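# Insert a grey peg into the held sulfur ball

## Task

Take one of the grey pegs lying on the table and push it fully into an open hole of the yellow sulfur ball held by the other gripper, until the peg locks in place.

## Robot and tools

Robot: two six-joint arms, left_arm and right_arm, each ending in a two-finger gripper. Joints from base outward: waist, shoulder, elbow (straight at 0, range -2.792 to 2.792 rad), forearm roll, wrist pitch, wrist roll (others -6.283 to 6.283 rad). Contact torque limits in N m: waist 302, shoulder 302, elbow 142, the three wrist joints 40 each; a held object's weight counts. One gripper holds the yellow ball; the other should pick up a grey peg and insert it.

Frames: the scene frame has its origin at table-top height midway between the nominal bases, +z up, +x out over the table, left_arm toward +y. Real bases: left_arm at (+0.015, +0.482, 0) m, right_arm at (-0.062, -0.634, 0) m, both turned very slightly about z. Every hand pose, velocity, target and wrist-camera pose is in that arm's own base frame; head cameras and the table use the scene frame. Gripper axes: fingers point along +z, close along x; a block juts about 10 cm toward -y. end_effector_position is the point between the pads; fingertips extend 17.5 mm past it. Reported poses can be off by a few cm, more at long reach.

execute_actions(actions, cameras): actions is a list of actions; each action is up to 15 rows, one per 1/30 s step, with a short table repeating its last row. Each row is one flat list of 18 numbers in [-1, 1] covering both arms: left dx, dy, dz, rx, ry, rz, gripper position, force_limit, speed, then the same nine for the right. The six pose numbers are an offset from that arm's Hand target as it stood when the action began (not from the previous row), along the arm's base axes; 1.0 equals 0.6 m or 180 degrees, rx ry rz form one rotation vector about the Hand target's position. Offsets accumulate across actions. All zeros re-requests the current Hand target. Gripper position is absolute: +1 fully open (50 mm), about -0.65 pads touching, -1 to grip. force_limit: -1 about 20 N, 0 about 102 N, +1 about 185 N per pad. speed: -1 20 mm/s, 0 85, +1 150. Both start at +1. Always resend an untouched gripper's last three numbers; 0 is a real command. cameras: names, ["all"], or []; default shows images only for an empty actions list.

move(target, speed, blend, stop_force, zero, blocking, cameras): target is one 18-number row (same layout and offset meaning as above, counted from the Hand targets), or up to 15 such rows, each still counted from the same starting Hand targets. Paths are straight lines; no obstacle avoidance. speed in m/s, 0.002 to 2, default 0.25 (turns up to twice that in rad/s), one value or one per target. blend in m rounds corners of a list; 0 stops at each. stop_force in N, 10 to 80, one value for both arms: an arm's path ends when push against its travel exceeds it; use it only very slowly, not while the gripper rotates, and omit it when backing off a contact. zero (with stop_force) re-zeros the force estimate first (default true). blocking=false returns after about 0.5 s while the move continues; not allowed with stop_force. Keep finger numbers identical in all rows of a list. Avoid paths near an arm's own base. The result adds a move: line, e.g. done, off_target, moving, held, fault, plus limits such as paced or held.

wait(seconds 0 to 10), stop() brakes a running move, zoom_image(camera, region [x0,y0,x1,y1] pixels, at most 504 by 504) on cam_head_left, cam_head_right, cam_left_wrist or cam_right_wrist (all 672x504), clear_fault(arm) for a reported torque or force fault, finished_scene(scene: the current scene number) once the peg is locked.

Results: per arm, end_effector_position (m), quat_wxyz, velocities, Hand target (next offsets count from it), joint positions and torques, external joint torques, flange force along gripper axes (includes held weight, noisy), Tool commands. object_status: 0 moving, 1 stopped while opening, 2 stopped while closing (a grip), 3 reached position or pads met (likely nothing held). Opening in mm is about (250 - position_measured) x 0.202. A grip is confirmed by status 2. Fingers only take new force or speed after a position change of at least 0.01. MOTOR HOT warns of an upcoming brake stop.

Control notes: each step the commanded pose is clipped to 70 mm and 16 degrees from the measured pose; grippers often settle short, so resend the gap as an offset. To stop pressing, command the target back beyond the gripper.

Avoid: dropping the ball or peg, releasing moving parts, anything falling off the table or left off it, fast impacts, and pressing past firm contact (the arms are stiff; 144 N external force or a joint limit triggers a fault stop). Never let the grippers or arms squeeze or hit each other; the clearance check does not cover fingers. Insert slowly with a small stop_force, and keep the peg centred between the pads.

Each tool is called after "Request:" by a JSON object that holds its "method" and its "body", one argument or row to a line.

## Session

Request:
{"method": "execute_actions", "body": {
  "actions": []
}}

Scene clock: 0.00 s.
left_arm: end_effector_position=(+0.3002, -0.5232, +0.1285) position_measured=153 object_status=3 end_effector_quat_wxyz=(+0.017, -0.021, +0.786, -0.618) | right_arm: end_effector_position=(+0.6500, +0.0000, +0.3532) position_measured=3 object_status=3 end_effector_quat_wxyz=(+0.000, +0.707, +0.707, +0.000)
Joint positions: left_arm=[-0.795 0.356 2.503 -2.35 1.127 -0.206] | right_arm=[-0.053 0.167 1.62 0 1.354 -0.053]
Joint velocities: within noise
Joint torques (N m): no reading
External joint torques (N m): no reading
Flange force (N): no reading
Hand target: left_arm +0.3002, -0.5232, +0.1285; +0.017, -0.021, +0.786, -0.618 | right_arm +0.6500, +0.0000, +0.3532; +0.000, +0.707, +0.707, +0.000
Tool commands: left_gripper/position=-0.192157 left_gripper/force_limit=+1.0 left_gripper/speed=+1.0 right_gripper/position=+1.0 right_gripper/force_limit=+1.0 right_gripper/speed=+1.0
camera_calibration:
cam_left_wrist: T_world_to_cam=[[-0.99838, -0.0556318, 0.0119587, 0.279193], [-0.0403806, 0.544602, -0.837722, 0.422576], [0.0400912, -0.836847, -0.545966, -0.247824], [0, 0, 0, 1]] pos_world=[0.30574, -0.421995, 0.215359]

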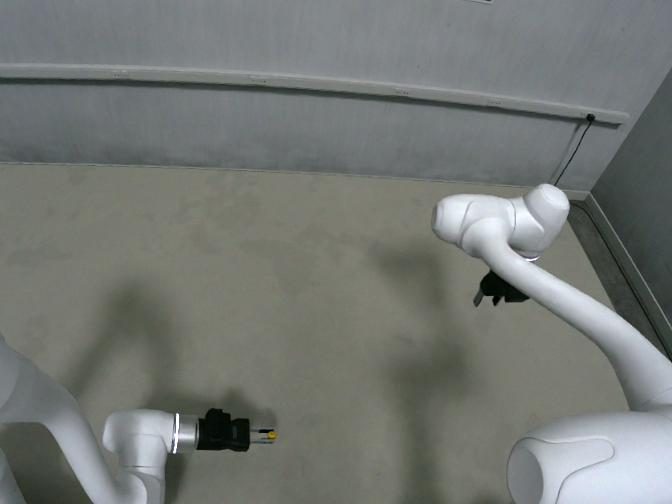

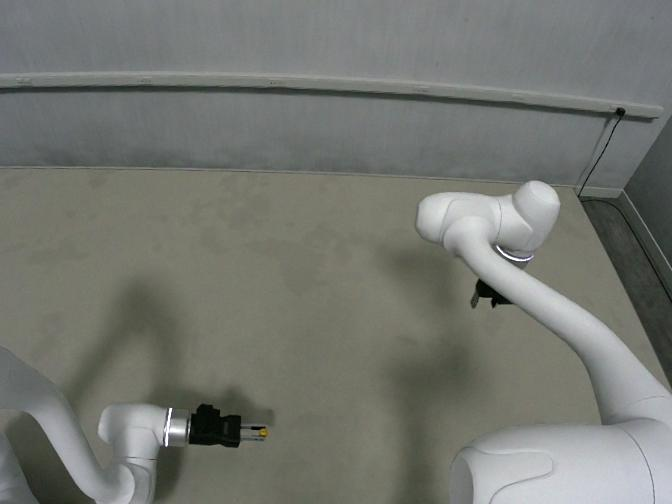

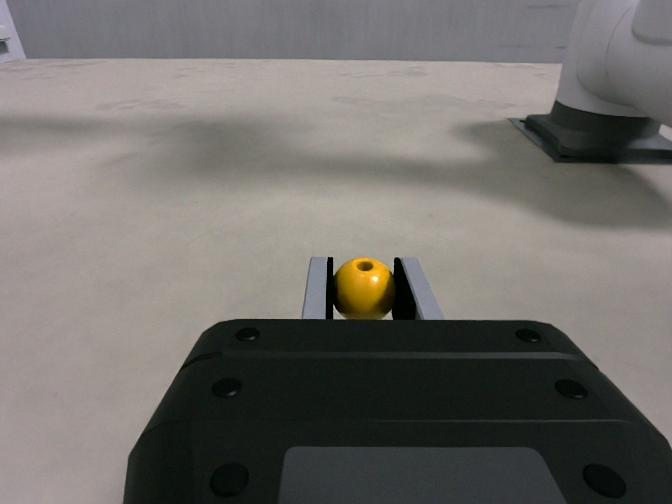

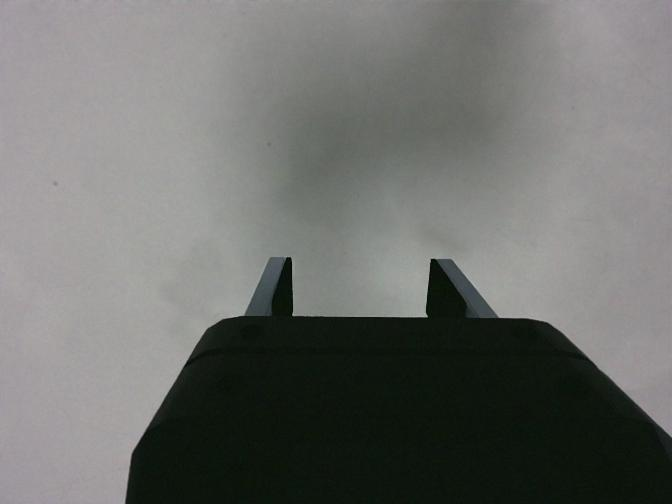

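Request:
{"method": "move", "body": {
  "target": [
    [0,0,0,0,0,0,-1,1,1,-0.383,0.417,0,0,0,0.17,1,1,1],
    [0,0,0,0,0,0,-1,1,1,-0.75,0.55,-0.05,0,0,0.417,1,1,1]
  ],
  "blend": [0.06,0],
  "cameras": ["cam_right_wrist","cam_left_wrist"],
  "speed": 0.35
}}

Scene clock: 3.97 s.
left_arm: end_effector_position=(+0.3002, -0.5232, +0.1285) position_measured=153 object_status=2 end_effector_quat_wxyz=(+0.017, -0.021, +0.786, -0.618) | right_arm: end_effector_position=(+0.2001, +0.3300, +0.3232) position_measured=3 object_status=3 end_effector_quat_wxyz=(+0.000, +0.130, +0.992, +0.000)
Joint positions: left_arm=[-0.795 0.356 2.503 -2.35 1.127 -0.206] | right_arm=[0.936 -0.256 2.078 0 1.32 -0.374]
Joint torques (N m): left_arm=[-2.24 -45.31 -9.8 -1.73 3.02 0.15] | right_arm=[0.02 -9.55 -42.51 4.37 0.33 -0.12]
External joint torques (N m): left_arm=[2.13 -2.71 -1.54 0.34 -0.11 -0.15] | right_arm=[-0.13 -5.55 0.6 -0.22 -0.27 0.12]
Flange force (N): left_arm=[-5.8 -7.2 -5.6] | right_arm=[3.0 -10.2 -1.1]
Hand target: left_arm +0.3002, -0.5232, +0.1285; +0.017, -0.021, +0.786, -0.618 | right_arm +0.2000, +0.3300, +0.3232; +0.000, +0.130, +0.992, +0.000
Off the commanded pose: left_arm 0.000 m, 0 deg | right_arm 0.000 m, 0 deg.
move: done; blend cut to 0 m at target 1
camera_calibration:
cam_left_wrist: T_world_to_cam=[[-0.99838, -0.0556318, 0.0119587, 0.279193], [-0.0403806, 0.544602, -0.837722, 0.422576], [0.0400912, -0.836847, -0.545966, -0.247824], [0, 0, 0, 1]] pos_world=[0.30574, -0.421995, 0.215359]
cam_right_wrist: T_world_to_cam=[[-0.970597, 0.240603, 0.00711575, 0.123068], [0.229641, 0.916705, 0.326982, -0.43153], [0.0721498, 0.319002, -0.945004, 0.313544], [0, 0, 0, 1]] pos_world=[0.195924, 0.265954, 0.436527]
Images, in order (width x height): cam_left_wrist 672x504, cam_right_wrist 672x504.

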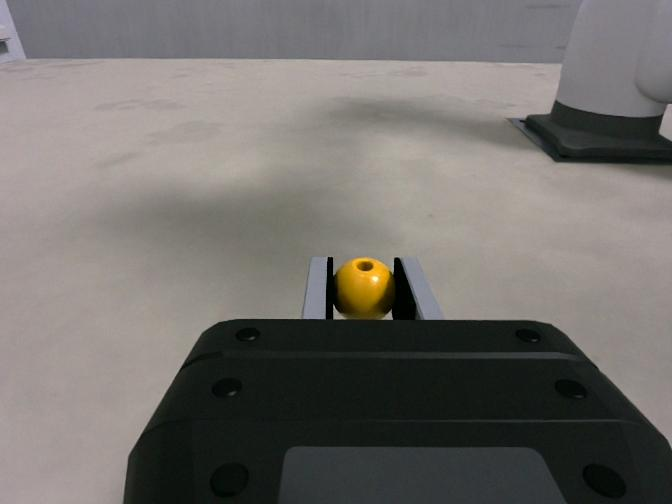

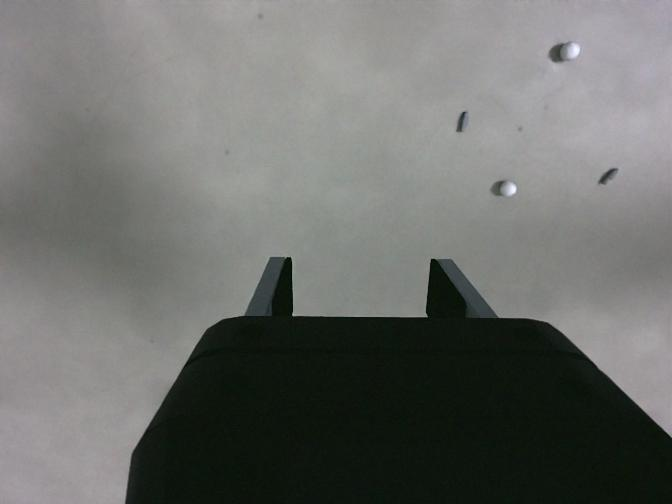

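Request:
{"method": "zoom_image", "body": {
  "camera": "cam_right_wrist",
  "region": [432, 90, 512, 150]
}}

Request:
{"method": "zoom_image", "body": {
  "camera": "cam_right_wrist",
  "region": [570, 145, 650, 205]
}}

Request:
{"method": "zoom_image", "body": {
  "camera": "cam_left_wrist",
  "region": [306, 230, 426, 330]
}}

Scaled by 6.300 from the camera's 672x504 image, which has a finer 960x720 frame.

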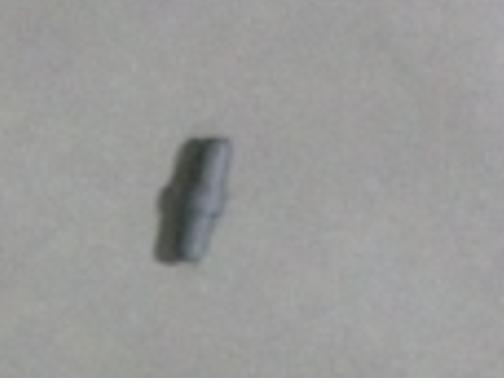

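Scaled by 6.300 from the camera's 672x504 image, which has a finer 960x720 frame.

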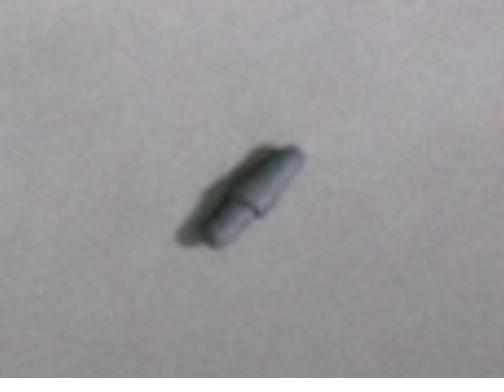

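Scaled by 4.200 from the camera's 672x504 image, which has a finer 960x720 frame.

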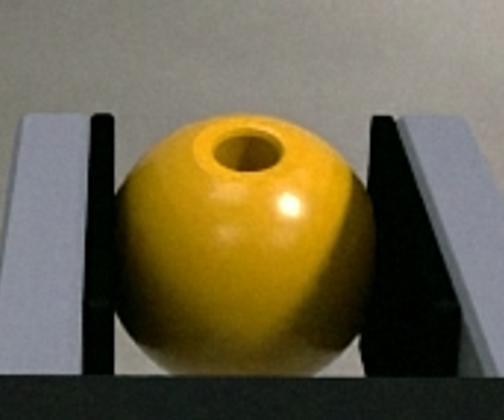

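Request:
{"method": "move", "body": {
  "target": [
    [0,0,0,0,0,0,-1,1,1,-0.2367,-0.0493,-0.3387,0,0,-0.0367,1,1,1],
    [0,0,0,0,0,0,-1,1,1,-0.2367,-0.0493,-0.4653,0,0,-0.0367,1,1,1]
  ],
  "blend": [0.01,0],
  "speed": [0.25,0.1],
  "cameras": ["cam_right_wrist","cam_left_wrist"]
}}

Request:
{"method": "zoom_image", "body": {
  "camera": "cam_right_wrist",
  "region": [240, 170, 460, 330]
}}

Scene clock: 10.27 s.
left_arm: end_effector_position=(+0.3002, -0.5232, +0.1285) position_measured=153 object_status=2 end_effector_quat_wxyz=(+0.017, -0.021, +0.786, -0.618) | right_arm: end_effector_position=(+0.0580, +0.3004, +0.0440) position_measured=3 object_status=3 end_effector_quat_wxyz=(+0.000, +0.187, +0.982, +0.000)
Joint positions: left_arm=[-0.795 0.356 2.503 -2.35 1.127 -0.206] | right_arm=[1.267 -0.073 2.54 0 0.675 0.072]
Joint torques (N m): left_arm=[-1.74 -45.17 -9.51 -1.75 3.04 0.09] | right_arm=[0.06 -13.5 -27.56 2.98 0.18 -0.1]
External joint torques (N m): left_arm=[1.68 -2.96 -1.89 0.36 -0.13 -0.08] | right_arm=[-0.09 -5.93 0.53 -0.28 -0.11 0.1]
Flange force (N): left_arm=[-5.2 -8.0 -4.6] | right_arm=[-2.1 -11.2 -12.3]
Hand target: left_arm +0.3002, -0.5232, +0.1285; +0.017, -0.021, +0.786, -0.618 | right_arm +0.0580, +0.3004, +0.0440; +0.000, +0.187, +0.982, +0.000
Off the commanded pose: left_arm 0.000 m, 0 deg | right_arm 0.000 m, 0 deg.
move: done
camera_calibration:
cam_left_wrist: T_world_to_cam=[[-0.99838, -0.0556318, 0.0119587, 0.279193], [-0.0403806, 0.544602, -0.837722, 0.422576], [0.0400912, -0.836847, -0.545966, -0.247824], [0, 0, 0, 1]] pos_world=[0.30574, -0.421995, 0.215359]
cam_right_wrist: T_world_to_cam=[[-0.936416, 0.35082, 0.00712243, -0.0408294], [0.333723, 0.884142, 0.326989, -0.276793], [0.108417, 0.308575, -0.945001, 0.0703999], [0, 0, 0, 1]] pos_world=[0.0465064, 0.237325, 0.157327]
Images, in order (width x height): cam_left_wrist 672x504, cam_right_wrist 672x504.

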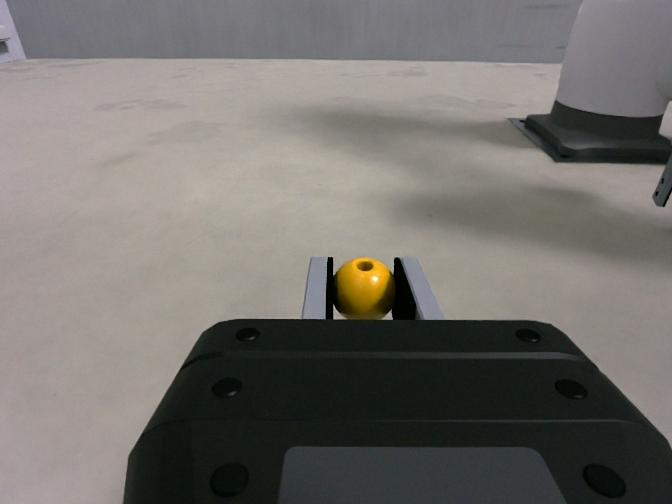

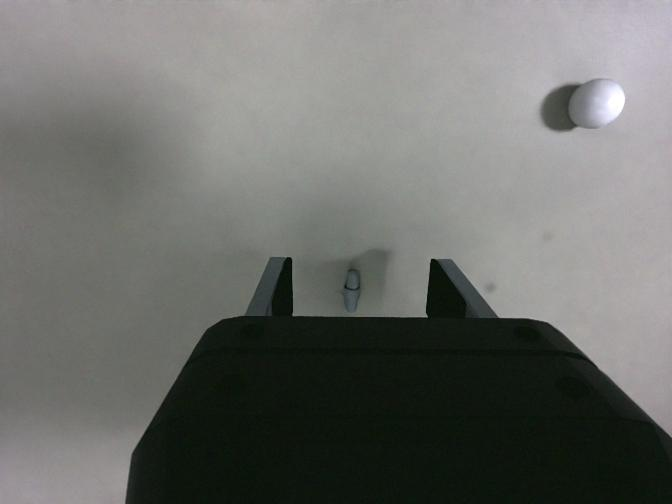

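Scaled by 2.291 from the camera's 672x504 image, which has a finer 960x720 frame.

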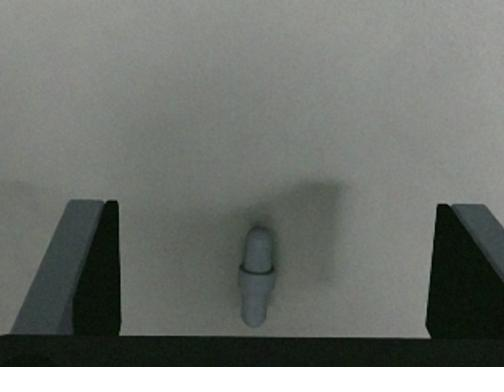

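Request:
{"method": "move", "body": {
  "target": [0,0,0,0,0,0,-1,1,1,0.001,-0.0032,0,0,0,-0.0139,1,1,1],
  "speed": 0.1,
  "cameras": ["cam_right_wrist"]
}}

Request:
{"method": "zoom_image", "body": {
  "camera": "cam_right_wrist",
  "region": [240, 170, 460, 330]
}}

Request:
{"method": "move", "body": {
  "target": [0,0,0,0,0,0,-1,1,1,0,0,-0.0425,0,0,0,1,1,1],
  "speed": 0.02,
  "stop_force": 12,
  "cameras": ["cam_right_wrist"]
}}

Request:
{"method": "zoom_image", "body": {
  "camera": "cam_right_wrist",
  "region": [240, 170, 460, 330]
}}

Scene clock: 12.13 s.
left_arm: end_effector_position=(+0.3002, -0.5232, +0.1285) position_measured=153 object_status=2 end_effector_quat_wxyz=(+0.017, -0.021, +0.786, -0.618) | right_arm: end_effector_position=(+0.0586, +0.2985, +0.0440) position_measured=3 object_status=3 end_effector_quat_wxyz=(+0.000, +0.208, +0.978, +0.000)
Joint positions: left_arm=[-0.795 0.356 2.503 -2.35 1.127 -0.206] | right_arm=[1.263 -0.076 2.542 0 0.676 0.112]
Joint torques (N m): left_arm=[-2.08 -45.18 -9.8 -1.7 3.1 0.06] | right_arm=[0.46 -13.15 -27.68 2.92 0.39 0.05]
External joint torques (N m): left_arm=[2.09 -2.84 -1.61 0.3 -0.2 -0.06] | right_arm=[-0.56 -5.86 0.62 -0.22 -0.32 -0.05]
Flange force (N): left_arm=[-5.6 -7.5 -5.4] | right_arm=[-4.5 -10.9 -11.5]
Hand target: left_arm +0.3002, -0.5232, +0.1285; +0.017, -0.021, +0.786, -0.618 | right_arm +0.0586, +0.2985, +0.0440; +0.000, +0.208, +0.978, +0.000
Off the commanded pose: left_arm 0.000 m, 0 deg | right_arm 0.000 m, 0 deg.
move: done
camera_calibration:
cam_right_wrist: T_world_to_cam=[[-0.920162, 0.391471, 0.00722133, -0.0526758], [0.372129, 0.868665, 0.327017, -0.272859], [0.121745, 0.303596, -0.944991, 0.071659], [0, 0, 0, 1]] pos_world=[0.0443444, 0.235889, 0.157327]
Images, in order (width x height): cam_right_wrist 672x504.

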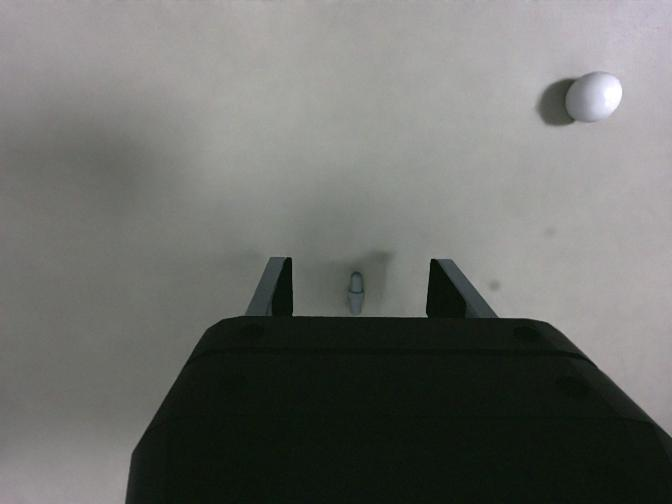

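Scaled by 2.291 from the camera's 672x504 image, which has a finer 960x720 frame.

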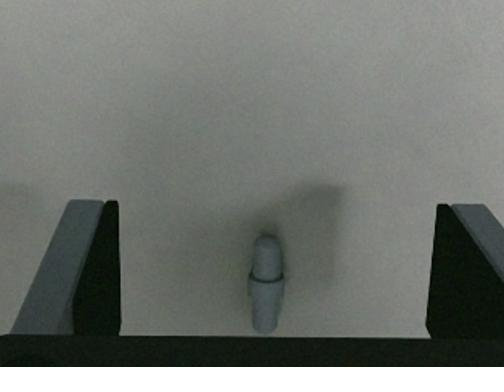

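Scene clock: 14.23 s.
left_arm: end_effector_position=(+0.3002, -0.5232, +0.1285) position_measured=153 object_status=2 end_effector_quat_wxyz=(+0.017, -0.021, +0.786, -0.618) | right_arm: end_effector_position=(+0.0586, +0.2985, +0.0185) position_measured=3 object_status=3 end_effector_quat_wxyz=(+0.000, +0.208, +0.978, +0.000)
Joint positions: left_arm=[-0.795 0.356 2.503 -2.35 1.127 -0.206] | right_arm=[1.263 -0.017 2.565 0 0.593 0.112]
Joint torques (N m): left_arm=[-1.8 -44.84 -9.55 -1.76 3.1 0.08] | right_arm=[0.65 -17.09 -24.86 2.67 0.33 -0.13]
External joint torques (N m): left_arm=[1.85 -3.25 -1.82 0.36 -0.2 -0.08] | right_arm=[-0.75 -5.17 0.73 -0.25 -0.25 0.13]
Flange force (N): left_arm=[-5.3 -8.7 -5.3] | right_arm=[-4.2 -9.3 -11.2]
Hand target: left_arm +0.3002, -0.5232, +0.1285; +0.017, -0.021, +0.786, -0.618 | right_arm +0.0586, +0.2985, +0.0185; +0.000, +0.208, +0.978, +0.000
Off the commanded pose: left_arm 0.000 m, 0 deg | right_arm 0.000 m, 0 deg.
move: done
camera_calibration:
cam_right_wrist: T_world_to_cam=[[-0.9202, 0.391385, 0.00709104, -0.0524518], [0.372004, 0.868706, 0.327052, -0.264529], [0.121844, 0.303591, -0.94498, 0.0475569], [0, 0, 0, 1]] pos_world=[0.0443452, 0.235889, 0.131827]
Images, in order (width x height): cam_right_wrist 672x504.

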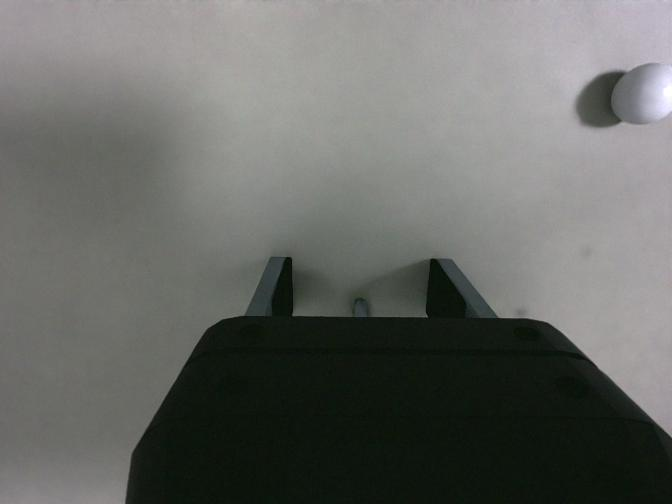

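Scaled by 2.291 from the camera's 672x504 image, which has a finer 960x720 frame.

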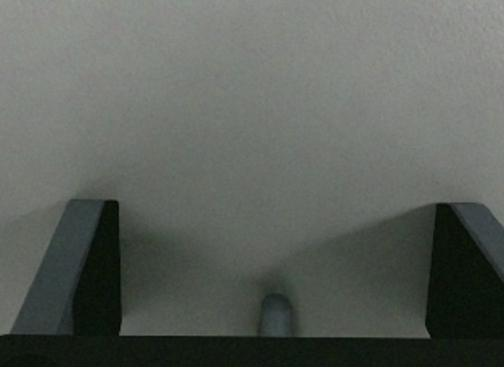

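Request:
{"method": "move", "body": {
  "target": [0,0,0,0,0,0,-1,1,1,0,0,0,0,0,0,-1,0.5,-0.7]
}}

Request:
{"method": "move", "body": {
  "target": [0,0,0,0,0,0,-1,1,1,0,0,0.1025,0,0,0,-1,0.5,-0.7],
  "speed": 0.12,
  "cameras": ["cam_right_wrist","cam_left_wrist"]
}}

Request:
{"method": "zoom_image", "body": {
  "camera": "cam_right_wrist",
  "region": [300, 200, 430, 320]
}}

Scene clock: 16.83 s.
left_arm: end_effector_position=(+0.3002, -0.5232, +0.1285) position_measured=153 object_status=2 end_effector_quat_wxyz=(+0.017, -0.021, +0.786, -0.618) | right_arm: end_effector_position=(+0.0586, +0.2985, +0.0185) position_measured=241 object_status=2 end_effector_quat_wxyz=(+0.000, +0.208, +0.978, +0.000)
Joint positions: left_arm=[-0.795 0.356 2.503 -2.35 1.127 -0.206] | right_arm=[1.263 -0.017 2.565 0 0.593 0.112]
Joint torques (N m): left_arm=[-1.99 -45.27 -9.67 -1.67 3.05 0.12] | right_arm=[-0.28 -16.83 -24.92 2.63 0.36 -0.17]
External joint torques (N m): left_arm=[2.02 -2.85 -1.73 0.27 -0.15 -0.12] | right_arm=[0.28 -5.31 0.76 -0.21 -0.3 0.17]
Flange force (N): left_arm=[-5.6 -7.6 -5.1] | right_arm=[-0.8 -10.0 -11.4]
Hand target: left_arm +0.3002, -0.5232, +0.1285; +0.017, -0.021, +0.786, -0.618 | right_arm +0.0586, +0.2985, +0.0185; +0.000, +0.208, +0.978, +0.000
Off the commanded pose: left_arm 0.000 m, 0 deg | right_arm 0.000 m, 0 deg.
move: done

Scene clock: 17.83 s.
left_arm: end_effector_position=(+0.3002, -0.5232, +0.1285) position_measured=153 object_status=2 end_effector_quat_wxyz=(+0.017, -0.021, +0.786, -0.618) | right_arm: end_effector_position=(+0.0586, +0.2985, +0.0799) position_measured=241 object_status=2 end_effector_quat_wxyz=(+0.000, +0.208, +0.978, +0.000)
Joint positions: left_arm=[-0.795 0.356 2.503 -2.35 1.127 -0.206] | right_arm=[1.263 -0.151 2.507 0 0.786 0.112]
Joint torques (N m): left_arm=[-1.7 -45.45 -9.94 -1.76 3.09 0.1] | right_arm=[0.25 -9.41 -31.33 3.26 0.37 -0.18]
External joint torques (N m): left_arm=[1.66 -2.87 -1.44 0.36 -0.18 -0.1] | right_arm=[-0.29 -5.17 0.83 -0.2 -0.29 0.18]
Flange force (N): left_arm=[-4.7 -7.7 -5.0] | right_arm=[-2.9 -10.8 -8.2]
Hand target: left_arm +0.3002, -0.5232, +0.1285; +0.017, -0.021, +0.786, -0.618 | right_arm +0.0586, +0.2985, +0.0800; +0.000, +0.208, +0.978, +0.000
Off the commanded pose: left_arm 0.000 m, 0 deg | right_arm 0.000 m, 0 deg.
move: done
camera_calibration:
cam_left_wrist: T_world_to_cam=[[-0.99838, -0.0556318, 0.0119587, 0.279193], [-0.0403806, 0.544602, -0.837722, 0.422576], [0.0400912, -0.836847, -0.545966, -0.247824], [0, 0, 0, 1]] pos_world=[0.30574, -0.421995, 0.215359]
cam_right_wrist: T_world_to_cam=[[-0.920146, 0.391512, 0.00709752, -0.0529218], [0.372136, 0.86868, 0.32697, -0.284626], [0.121847, 0.303501, -0.945008, 0.1057], [0, 0, 0, 1]] pos_world=[0.0443445, 0.235888, 0.193327]
Images, in order (width x height): cam_left_wrist 672x504, cam_right_wrist 672x504.

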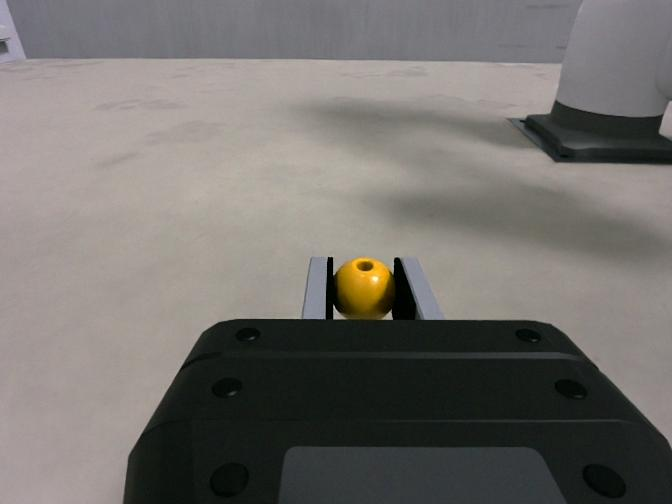

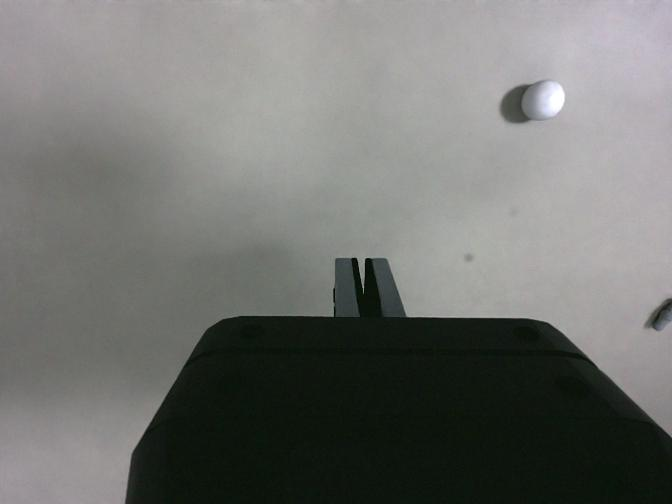

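Scaled by 3.877 from the camera's 672x504 image, which has a finer 960x720 frame.

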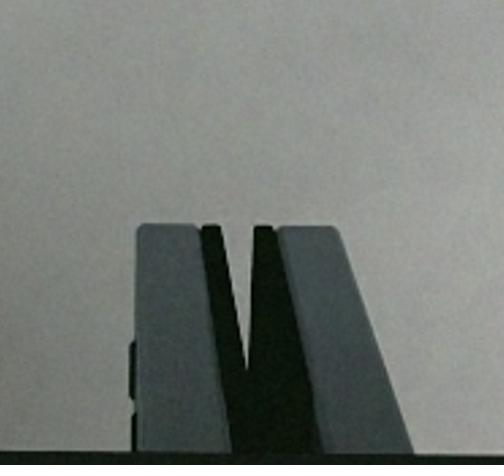

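Request:
{"method": "move", "body": {
  "target": [
    [0,0,0,0,0,0,-1,1,1,0.05,0.05,0.2,0,0,-0.09,-1,0.5,-0.7],
    [0,0,0,0,0,0,-1,1,1,0.4357,0.2025,0.3333,0,0,-0.8667,-1,0.5,-0.7]
  ],
  "speed": 0.5,
  "blend": [0.05,0]
}}

Request:
{"method": "move", "body": {
  "target": [0,0,0,0,0,0,-1,1,1,0.1317,0.0667,-0.05,0.4833,0,0,-1,0.5,-0.7],
  "speed": 0.4,
  "cameras": ["all"]
}}

Scene clock: 21.90 s.
left_arm: end_effector_position=(+0.3002, -0.5232, +0.1285) position_measured=153 object_status=2 end_effector_quat_wxyz=(+0.017, -0.021, +0.786, -0.618) | right_arm: end_effector_position=(+0.3200, +0.4200, +0.2800) position_measured=241 object_status=2 end_effector_quat_wxyz=(+0.000, +1.000, +0.000, +0.000)
Joint positions: left_arm=[-0.795 0.356 2.503 -2.35 1.127 -0.206] | right_arm=[0.854 0.009 1.931 0 1.201 2.426]
Joint torques (N m): left_arm=[-1.58 -44.99 -9.72 -1.74 3.1 0.08] | right_arm=[0.38 -36.45 -41.1 4.17 0.23 -0.33]
External joint torques (N m): left_arm=[1.57 -3.14 -1.74 0.33 -0.19 -0.08] | right_arm=[-0.46 -4.8 0.7 -0.1 -0.29 0.33]
Flange force (N): left_arm=[-4.6 -8.5 -4.8] | right_arm=[-5.2 7.2 -1.5]
Hand target: left_arm +0.3002, -0.5232, +0.1285; +0.017, -0.021, +0.786, -0.618 | right_arm +0.3200, +0.4200, +0.2800; +0.000, +1.000, +0.000, +0.000
Off the commanded pose: left_arm 0.000 m, 0 deg | right_arm 0.000 m, 0 deg.
move: done

Scene clock: 24.47 s.
left_arm: end_effector_position=(+0.3002, -0.5232, +0.1285) position_measured=153 object_status=2 end_effector_quat_wxyz=(+0.017, -0.021, +0.786, -0.618) | right_arm: end_effector_position=(+0.3990, +0.4600, +0.2500) position_measured=241 object_status=2 end_effector_quat_wxyz=(+0.688, -0.725, +0.000, +0.000)
Joint positions: left_arm=[-0.795 0.356 2.503 -2.35 1.127 -0.206] | right_arm=[0.323 0.257 2.371 1.829 1.368 0.497]
Joint torques (N m): left_arm=[-1.86 -45.15 -9.72 -1.72 3.08 0.1] | right_arm=[0.37 -49.1 -26.48 1.17 3.01 -0.33]
External joint torques (N m): left_arm=[1.97 -3.02 -1.54 0.34 -0.18 -0.1] | right_arm=[-0.32 -3.6 0.58 -0.3 -0.35 0.33]
Flange force (N): left_arm=[-5.3 -8.0 -5.6] | right_arm=[-4.1 -8.0 -3.3]
Hand target: left_arm +0.3002, -0.5232, +0.1285; +0.017, -0.021, +0.786, -0.618 | right_arm +0.3990, +0.4600, +0.2500; +0.688, -0.725, +0.000, +0.000
Off the commanded pose: left_arm 0.000 m, 0 deg | right_arm 0.000 m, 0 deg.
move: done
camera_calibration:
cam_left_wrist: T_world_to_cam=[[-0.99838, -0.0556318, 0.0119587, 0.279193], [-0.0403806, 0.544602, -0.837722, 0.422576], [0.0400912, -0.836847, -0.545966, -0.247824], [0, 0, 0, 1]] pos_world=[0.30574, -0.421995, 0.215359]
cam_right_wrist: T_world_to_cam=[[0.999836, -0.0062693, 0.0169862, -0.389767], [0.0133813, -0.376131, -0.92647, 0.421896], [0.0121973, 0.926545, -0.375986, -0.209257], [0, 0, 0, 1]] pos_world=[0.38661, 0.35013, 0.318817]

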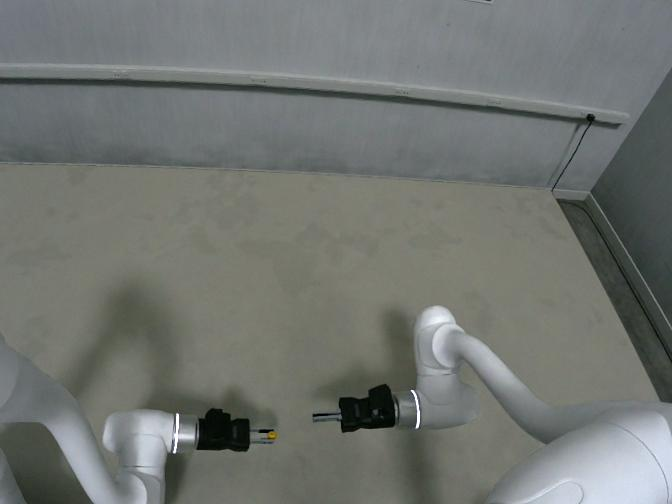

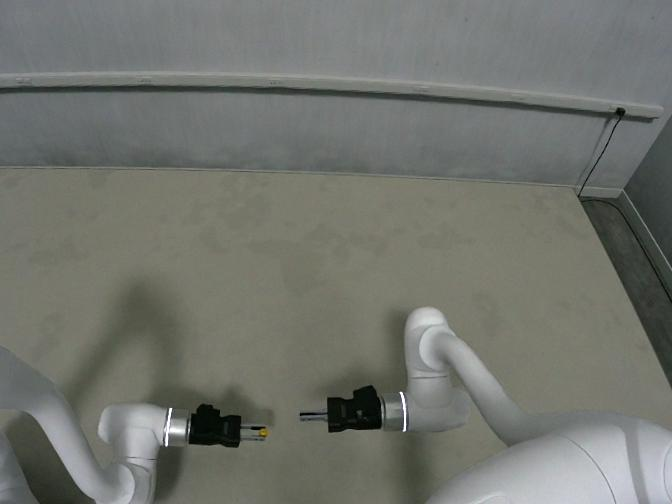

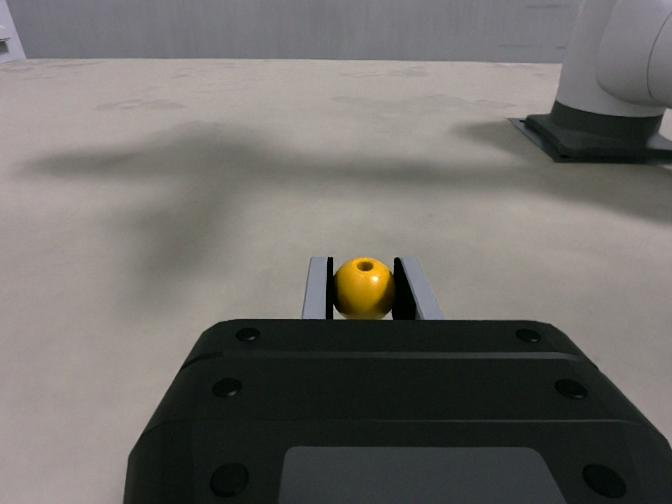

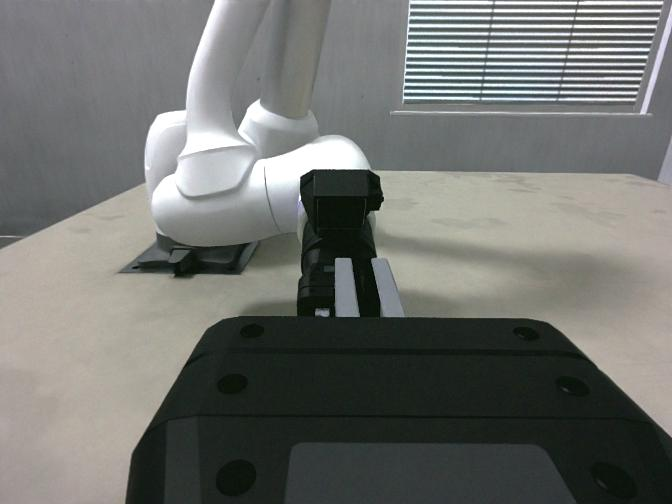

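Request:
{"method": "move", "body": {
  "target": [0,0,0,0,0,0,-1,1,1,0,0.1658,-0.1145,0,0,0,-1,0.5,-0.7],
  "speed": 0.15,
  "cameras": ["cam_left_wrist","cam_head_left"]
}}

Request:
{"method": "zoom_image", "body": {
  "camera": "cam_left_wrist",
  "region": [306, 180, 426, 320]
}}

Request:
{"method": "zoom_image", "body": {
  "camera": "cam_head_left",
  "region": [250, 410, 330, 464]
}}

Scene clock: 26.17 s.
left_arm: end_effector_position=(+0.3002, -0.5232, +0.1285) position_measured=153 object_status=2 end_effector_quat_wxyz=(+0.017, -0.021, +0.786, -0.618) | right_arm: end_effector_position=(+0.3990, +0.5595, +0.1813) position_measured=241 object_status=2 end_effector_quat_wxyz=(+0.688, -0.725, +0.000, +0.000)
Joint positions: left_arm=[-0.795 0.356 2.503 -2.35 1.127 -0.206] | right_arm=[0.522 0.443 2.305 2.041 1.329 0.351]
Joint torques (N m): left_arm=[-1.73 -45.71 -9.74 -1.71 3.06 0.11] | right_arm=[1.54 -63.18 -22.47 0.5 3.23 -0.19]
External joint torques (N m): left_arm=[1.74 -2.27 -1.59 0.32 -0.17 -0.11] | right_arm=[-1.74 -3.82 0.69 -0.22 -0.38 0.19]
Flange force (N): left_arm=[-5.3 -6.3 -4.3] | right_arm=[-1.4 -8.1 -6.1]
Hand target: left_arm +0.3002, -0.5232, +0.1285; +0.017, -0.021, +0.786, -0.618 | right_arm +0.3990, +0.5595, +0.1813; +0.688, -0.725, +0.000, +0.000
Off the commanded pose: left_arm 0.000 m, 0 deg | right_arm 0.000 m, 0 deg.
move: done
camera_calibration:
cam_left_wrist: T_world_to_cam=[[-0.99838, -0.0556318, 0.0119587, 0.279193], [-0.0403806, 0.544602, -0.837722, 0.422576], [0.0400912, -0.836847, -0.545966, -0.247824], [0, 0, 0, 1]] pos_world=[0.30574, -0.421995, 0.215359]
Images, in order (width x height): cam_head_left 672x504, cam_left_wrist 672x504.

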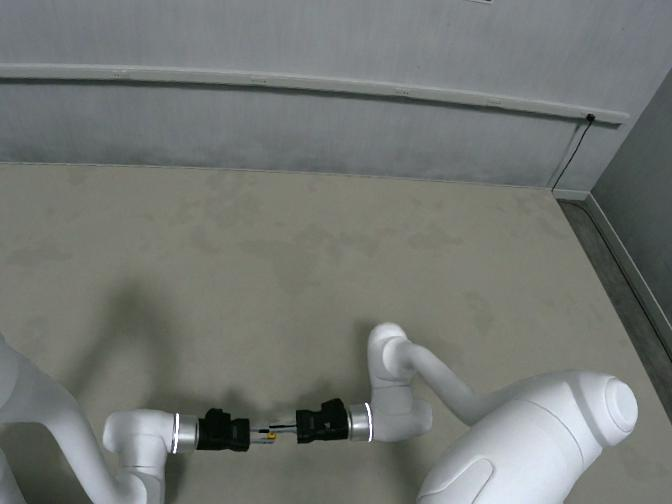

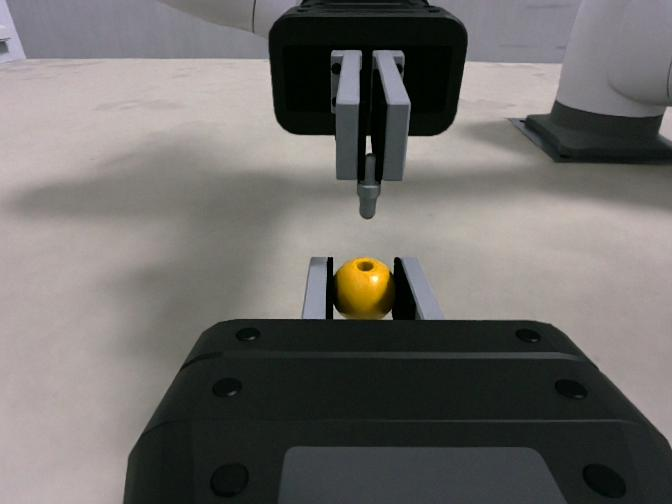

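Scaled by 3.600 from the camera's 672x504 image, which has a finer 960x720 frame.

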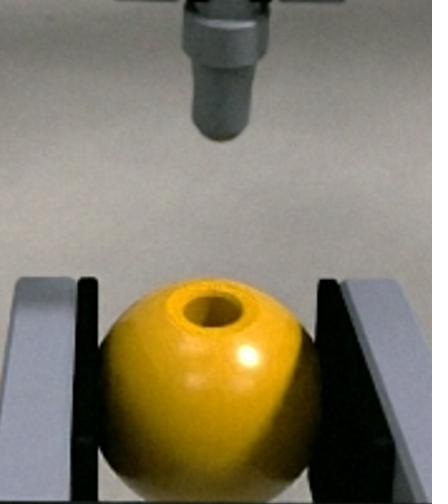

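Scaled by 6.300 from the camera's 672x504 image, which has a finer 960x720 frame.

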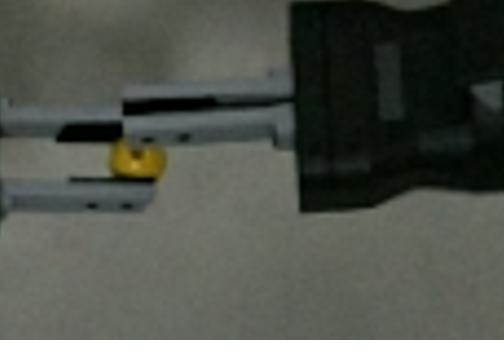

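Request:
{"method": "move", "body": {
  "target": [0,0,0,0,0,0,-1,1,1,-0.0008,-0.001,-0.0195,0,0,0,-1,0.5,-0.7],
  "speed": 0.06,
  "cameras": ["cam_left_wrist"]
}}

Request:
{"method": "zoom_image", "body": {
  "camera": "cam_left_wrist",
  "region": [306, 200, 426, 320]
}}

Scene clock: 28.30 s.
left_arm: end_effector_position=(+0.3002, -0.5232, +0.1285) position_measured=153 object_status=2 end_effector_quat_wxyz=(+0.017, -0.021, +0.786, -0.618) | right_arm: end_effector_position=(+0.3986, +0.5589, +0.1696) position_measured=241 object_status=2 end_effector_quat_wxyz=(+0.688, -0.725, +0.000, +0.000)
Joint positions: left_arm=[-0.795 0.356 2.503 -2.35 1.127 -0.206] | right_arm=[0.522 0.466 2.308 2.046 1.341 0.327]
Joint torques (N m): left_arm=[-1.5 -45.28 -9.88 -1.71 3.08 0.09] | right_arm=[0.46 -63.72 -21.47 0.42 3.34 -0.02]
External joint torques (N m): left_arm=[1.4 -2.72 -1.43 0.32 -0.18 -0.08] | right_arm=[-0.53 -4.54 0.71 -0.18 -0.46 0.02]
Flange force (N): left_arm=[-4.1 -7.4 -4.3] | right_arm=[-3.2 -9.5 -4.1]
Hand target: left_arm +0.3002, -0.5232, +0.1285; +0.017, -0.021, +0.786, -0.618 | right_arm +0.3986, +0.5589, +0.1696; +0.688, -0.725, +0.000, +0.000
Off the commanded pose: left_arm 0.000 m, 0 deg | right_arm 0.000 m, 0 deg.
move: done
camera_calibration:
cam_left_wrist: T_world_to_cam=[[-0.99838, -0.0556318, 0.0119587, 0.279193], [-0.0403806, 0.544602, -0.837722, 0.422576], [0.0400912, -0.836847, -0.545966, -0.247824], [0, 0, 0, 1]] pos_world=[0.30574, -0.421995, 0.215359]
Images, in order (width x height): cam_left_wrist 672x504.

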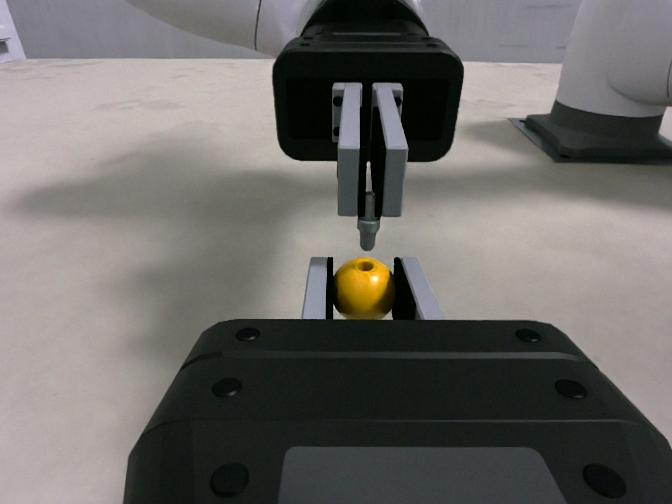

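Scaled by 4.200 from the camera's 672x504 image, which has a finer 960x720 frame.

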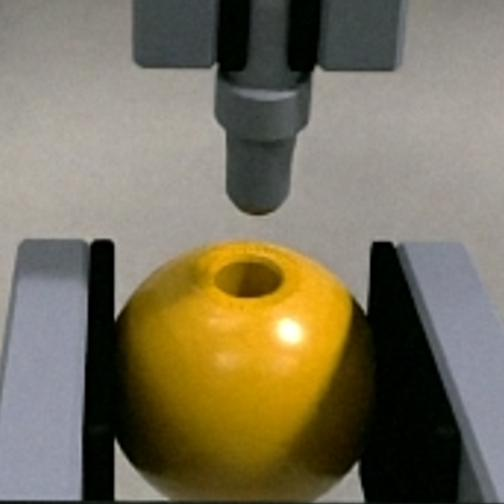

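Request:
{"method": "move", "body": {
  "target": [
    [0,0,0,0,0,0,-1,1,1,0.0007,-0.0033,0,0,0,0,-1,0.5,-0.7],
    [0,0,0,0,0,0,-1,1,1,0.0007,-0.0036,-0.0075,0,0,0,-1,0.5,-0.7]
  ],
  "speed": 0.02,
  "stop_force": 10,
  "cameras": ["cam_left_wrist"]
}}

Request:
{"method": "zoom_image", "body": {
  "camera": "cam_left_wrist",
  "region": [306, 200, 426, 320]
}}

Scene clock: 30.57 s.
left_arm: end_effector_position=(+0.3002, -0.5232, +0.1285) position_measured=153 object_status=2 end_effector_quat_wxyz=(+0.017, -0.021, +0.786, -0.618) | right_arm: end_effector_position=(+0.3990, +0.5567, +0.1651) position_measured=241 object_status=2 end_effector_quat_wxyz=(+0.688, -0.725, +0.000, +0.000)
Joint positions: left_arm=[-0.795 0.356 2.503 -2.35 1.127 -0.206] | right_arm=[0.517 0.474 2.31 2.044 1.347 0.318]
Joint torques (N m): left_arm=[-1.97 -45.03 -9.77 -1.73 3.07 0.12] | right_arm=[0.43 -63.28 -21.04 0.48 3.28 -0.16]
External joint torques (N m): left_arm=[1.9 -2.98 -1.55 0.34 -0.18 -0.12] | right_arm=[-0.37 -4.99 0.82 -0.25 -0.41 0.16]
Flange force (N): left_arm=[-5.2 -8.0 -5.4] | right_arm=[-3.6 -10.7 -4.3]
Hand target: left_arm +0.3002, -0.5232, +0.1285; +0.017, -0.021, +0.786, -0.618 | right_arm +0.3990, +0.5567, +0.1651; +0.688, -0.725, +0.000, +0.000
Off the commanded pose: left_arm 0.000 m, 0 deg | right_arm 0.000 m, 0 deg.
move: done
camera_calibration:
cam_left_wrist: T_world_to_cam=[[-0.99838, -0.0556318, 0.0119587, 0.279193], [-0.0403806, 0.544602, -0.837722, 0.422576], [0.0400912, -0.836847, -0.545966, -0.247824], [0, 0, 0, 1]] pos_world=[0.30574, -0.421995, 0.215359]
Images, in order (width x height): cam_left_wrist 672x504.

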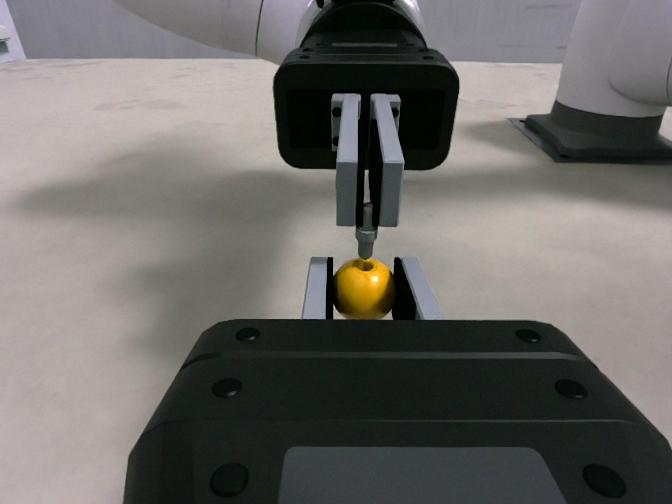

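Scaled by 4.200 from the camera's 672x504 image, which has a finer 960x720 frame.

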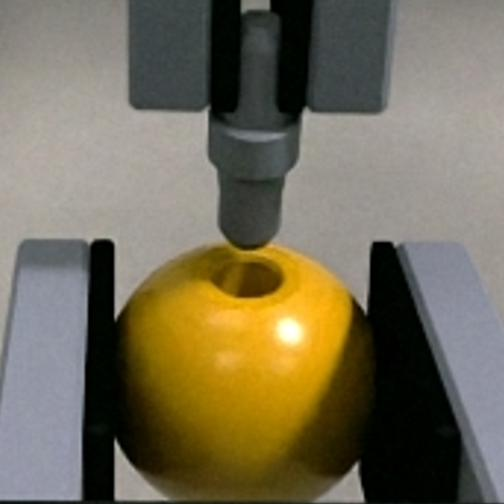

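Request:
{"method": "move", "body": {
  "target": [0,0,0,0,0,0,-1,1,1,0,-0.0002,-0.0042,0,0,0,-1,0.5,-0.7],
  "speed": 0.01,
  "stop_force": 10,
  "cameras": ["cam_left_wrist"]
}}

Request:
{"method": "zoom_image", "body": {
  "camera": "cam_left_wrist",
  "region": [306, 200, 426, 320]
}}

Scene clock: 32.37 s.
left_arm: end_effector_position=(+0.3002, -0.5232, +0.1285) position_measured=153 object_status=2 end_effector_quat_wxyz=(+0.017, -0.021, +0.786, -0.618) | right_arm: end_effector_position=(+0.3990, +0.5566, +0.1625) position_measured=241 object_status=2 end_effector_quat_wxyz=(+0.688, -0.725, +0.000, +0.000)
Joint positions: left_arm=[-0.795 0.356 2.503 -2.35 1.127 -0.206] | right_arm=[0.517 0.48 2.31 2.045 1.35 0.313]
Joint torques (N m): left_arm=[-1.94 -45.12 -9.68 -1.74 3.03 0.12] | right_arm=[0.23 -64.08 -20.98 0.5 3.29 -0.08]
External joint torques (N m): left_arm=[2.02 -3.23 -1.91 0.32 -0.11 -0.12] | right_arm=[-0.09 -4.71 0.89 -0.29 -0.4 0.08]
Flange force (N): left_arm=[-5.7 -8.6 -5.5] | right_arm=[-3.8 -10.0 -3.7]
Hand target: left_arm +0.3002, -0.5232, +0.1285; +0.017, -0.021, +0.786, -0.618 | right_arm +0.3990, +0.5566, +0.1625; +0.688, -0.725, +0.000, +0.000
Off the commanded pose: left_arm 0.000 m, 0 deg | right_arm 0.000 m, 0 deg.
move: done
camera_calibration:
cam_left_wrist: T_world_to_cam=[[-0.99838, -0.0556318, 0.0119587, 0.279193], [-0.0403806, 0.544602, -0.837722, 0.422576], [0.0400912, -0.836847, -0.545966, -0.247824], [0, 0, 0, 1]] pos_world=[0.30574, -0.421995, 0.215359]
Images, in order (width x height): cam_left_wrist 672x504.

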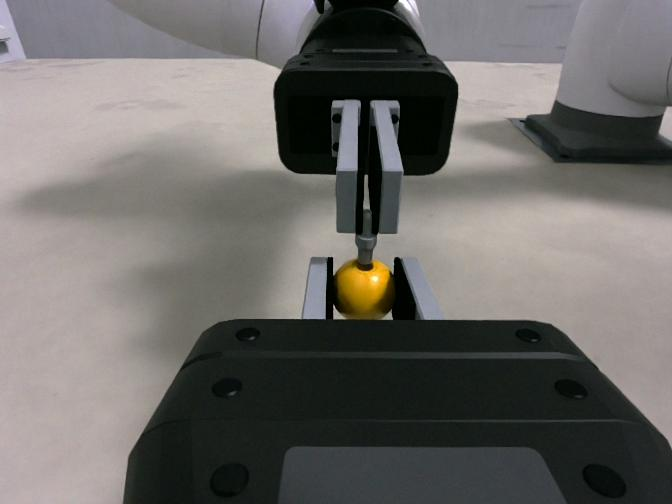

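Scaled by 4.200 from the camera's 672x504 image, which has a finer 960x720 frame.

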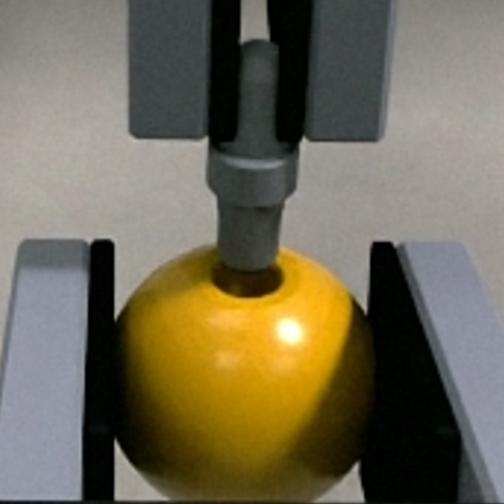

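Request:
{"method": "move", "body": {
  "target": [0,0,0,0,0,0,-1,1,1,0,-0.0001,-0.003,0,0,0,-1,0.5,-0.7],
  "speed": 0.006,
  "stop_force": 10,
  "cameras": ["cam_left_wrist"]
}}

Request:
{"method": "zoom_image", "body": {
  "camera": "cam_left_wrist",
  "region": [326, 220, 406, 300]
}}

Scene clock: 34.10 s.
left_arm: end_effector_position=(+0.3002, -0.5232, +0.1285) position_measured=153 object_status=2 end_effector_quat_wxyz=(+0.017, -0.021, +0.786, -0.618) | right_arm: end_effector_position=(+0.3990, +0.5566, +0.1607) position_measured=241 object_status=2 end_effector_quat_wxyz=(+0.688, -0.725, +0.000, +0.000)
Joint positions: left_arm=[-0.795 0.356 2.503 -2.35 1.127 -0.206] | right_arm=[0.517 0.483 2.311 2.045 1.352 0.309]
Joint torques (N m): left_arm=[-0.56 -47.43 -9.18 -1.91 3.94 0.07] | right_arm=[-1.6 -61.58 -18.35 0.08 1.9 -0.2]
External joint torques (N m): left_arm=[0.49 -0.46 -2.09 0.53 -1.04 -0.07] | right_arm=[1.91 -7.48 -1.42 0.12 0.99 0.2]
Flange force (N): left_arm=[-4.9 -4.6 0.5] | right_arm=[-4.5 -14.9 0.5]
Hand target: left_arm +0.3002, -0.5232, +0.1285; +0.017, -0.021, +0.786, -0.618 | right_arm +0.3990, +0.5566, +0.1607; +0.688, -0.725, +0.000, +0.000
Off the commanded pose: left_arm 0.000 m, 0 deg | right_arm 0.000 m, 0 deg.
move: done
camera_calibration:
cam_left_wrist: T_world_to_cam=[[-0.99838, -0.0556318, 0.0119587, 0.279193], [-0.0403806, 0.544602, -0.837722, 0.422576], [0.0400912, -0.836847, -0.545966, -0.247824], [0, 0, 0, 1]] pos_world=[0.30574, -0.421995, 0.215359]
Images, in order (width x height): cam_left_wrist 672x504.

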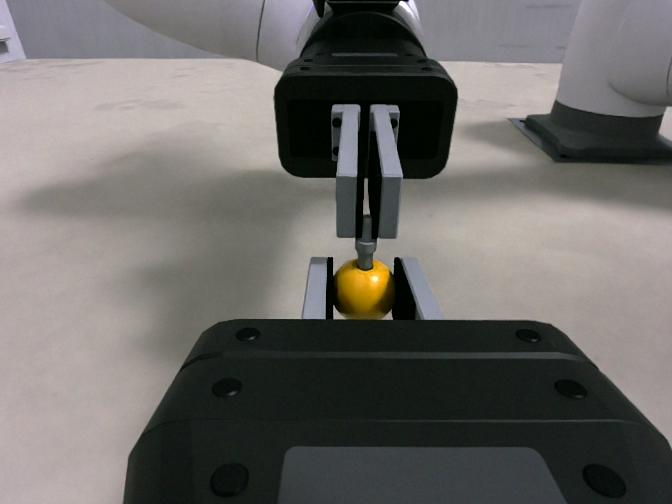

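Scaled by 6.300 from the camera's 672x504 image, which has a finer 960x720 frame.

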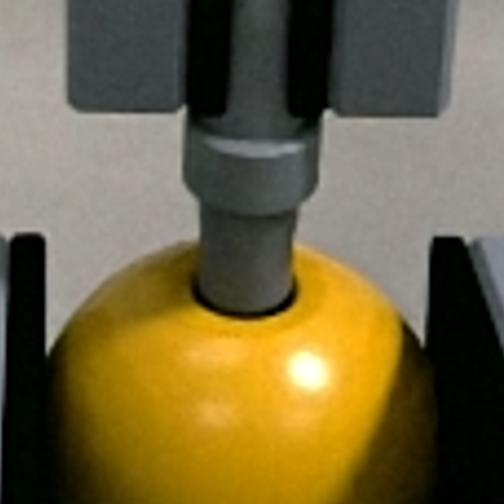

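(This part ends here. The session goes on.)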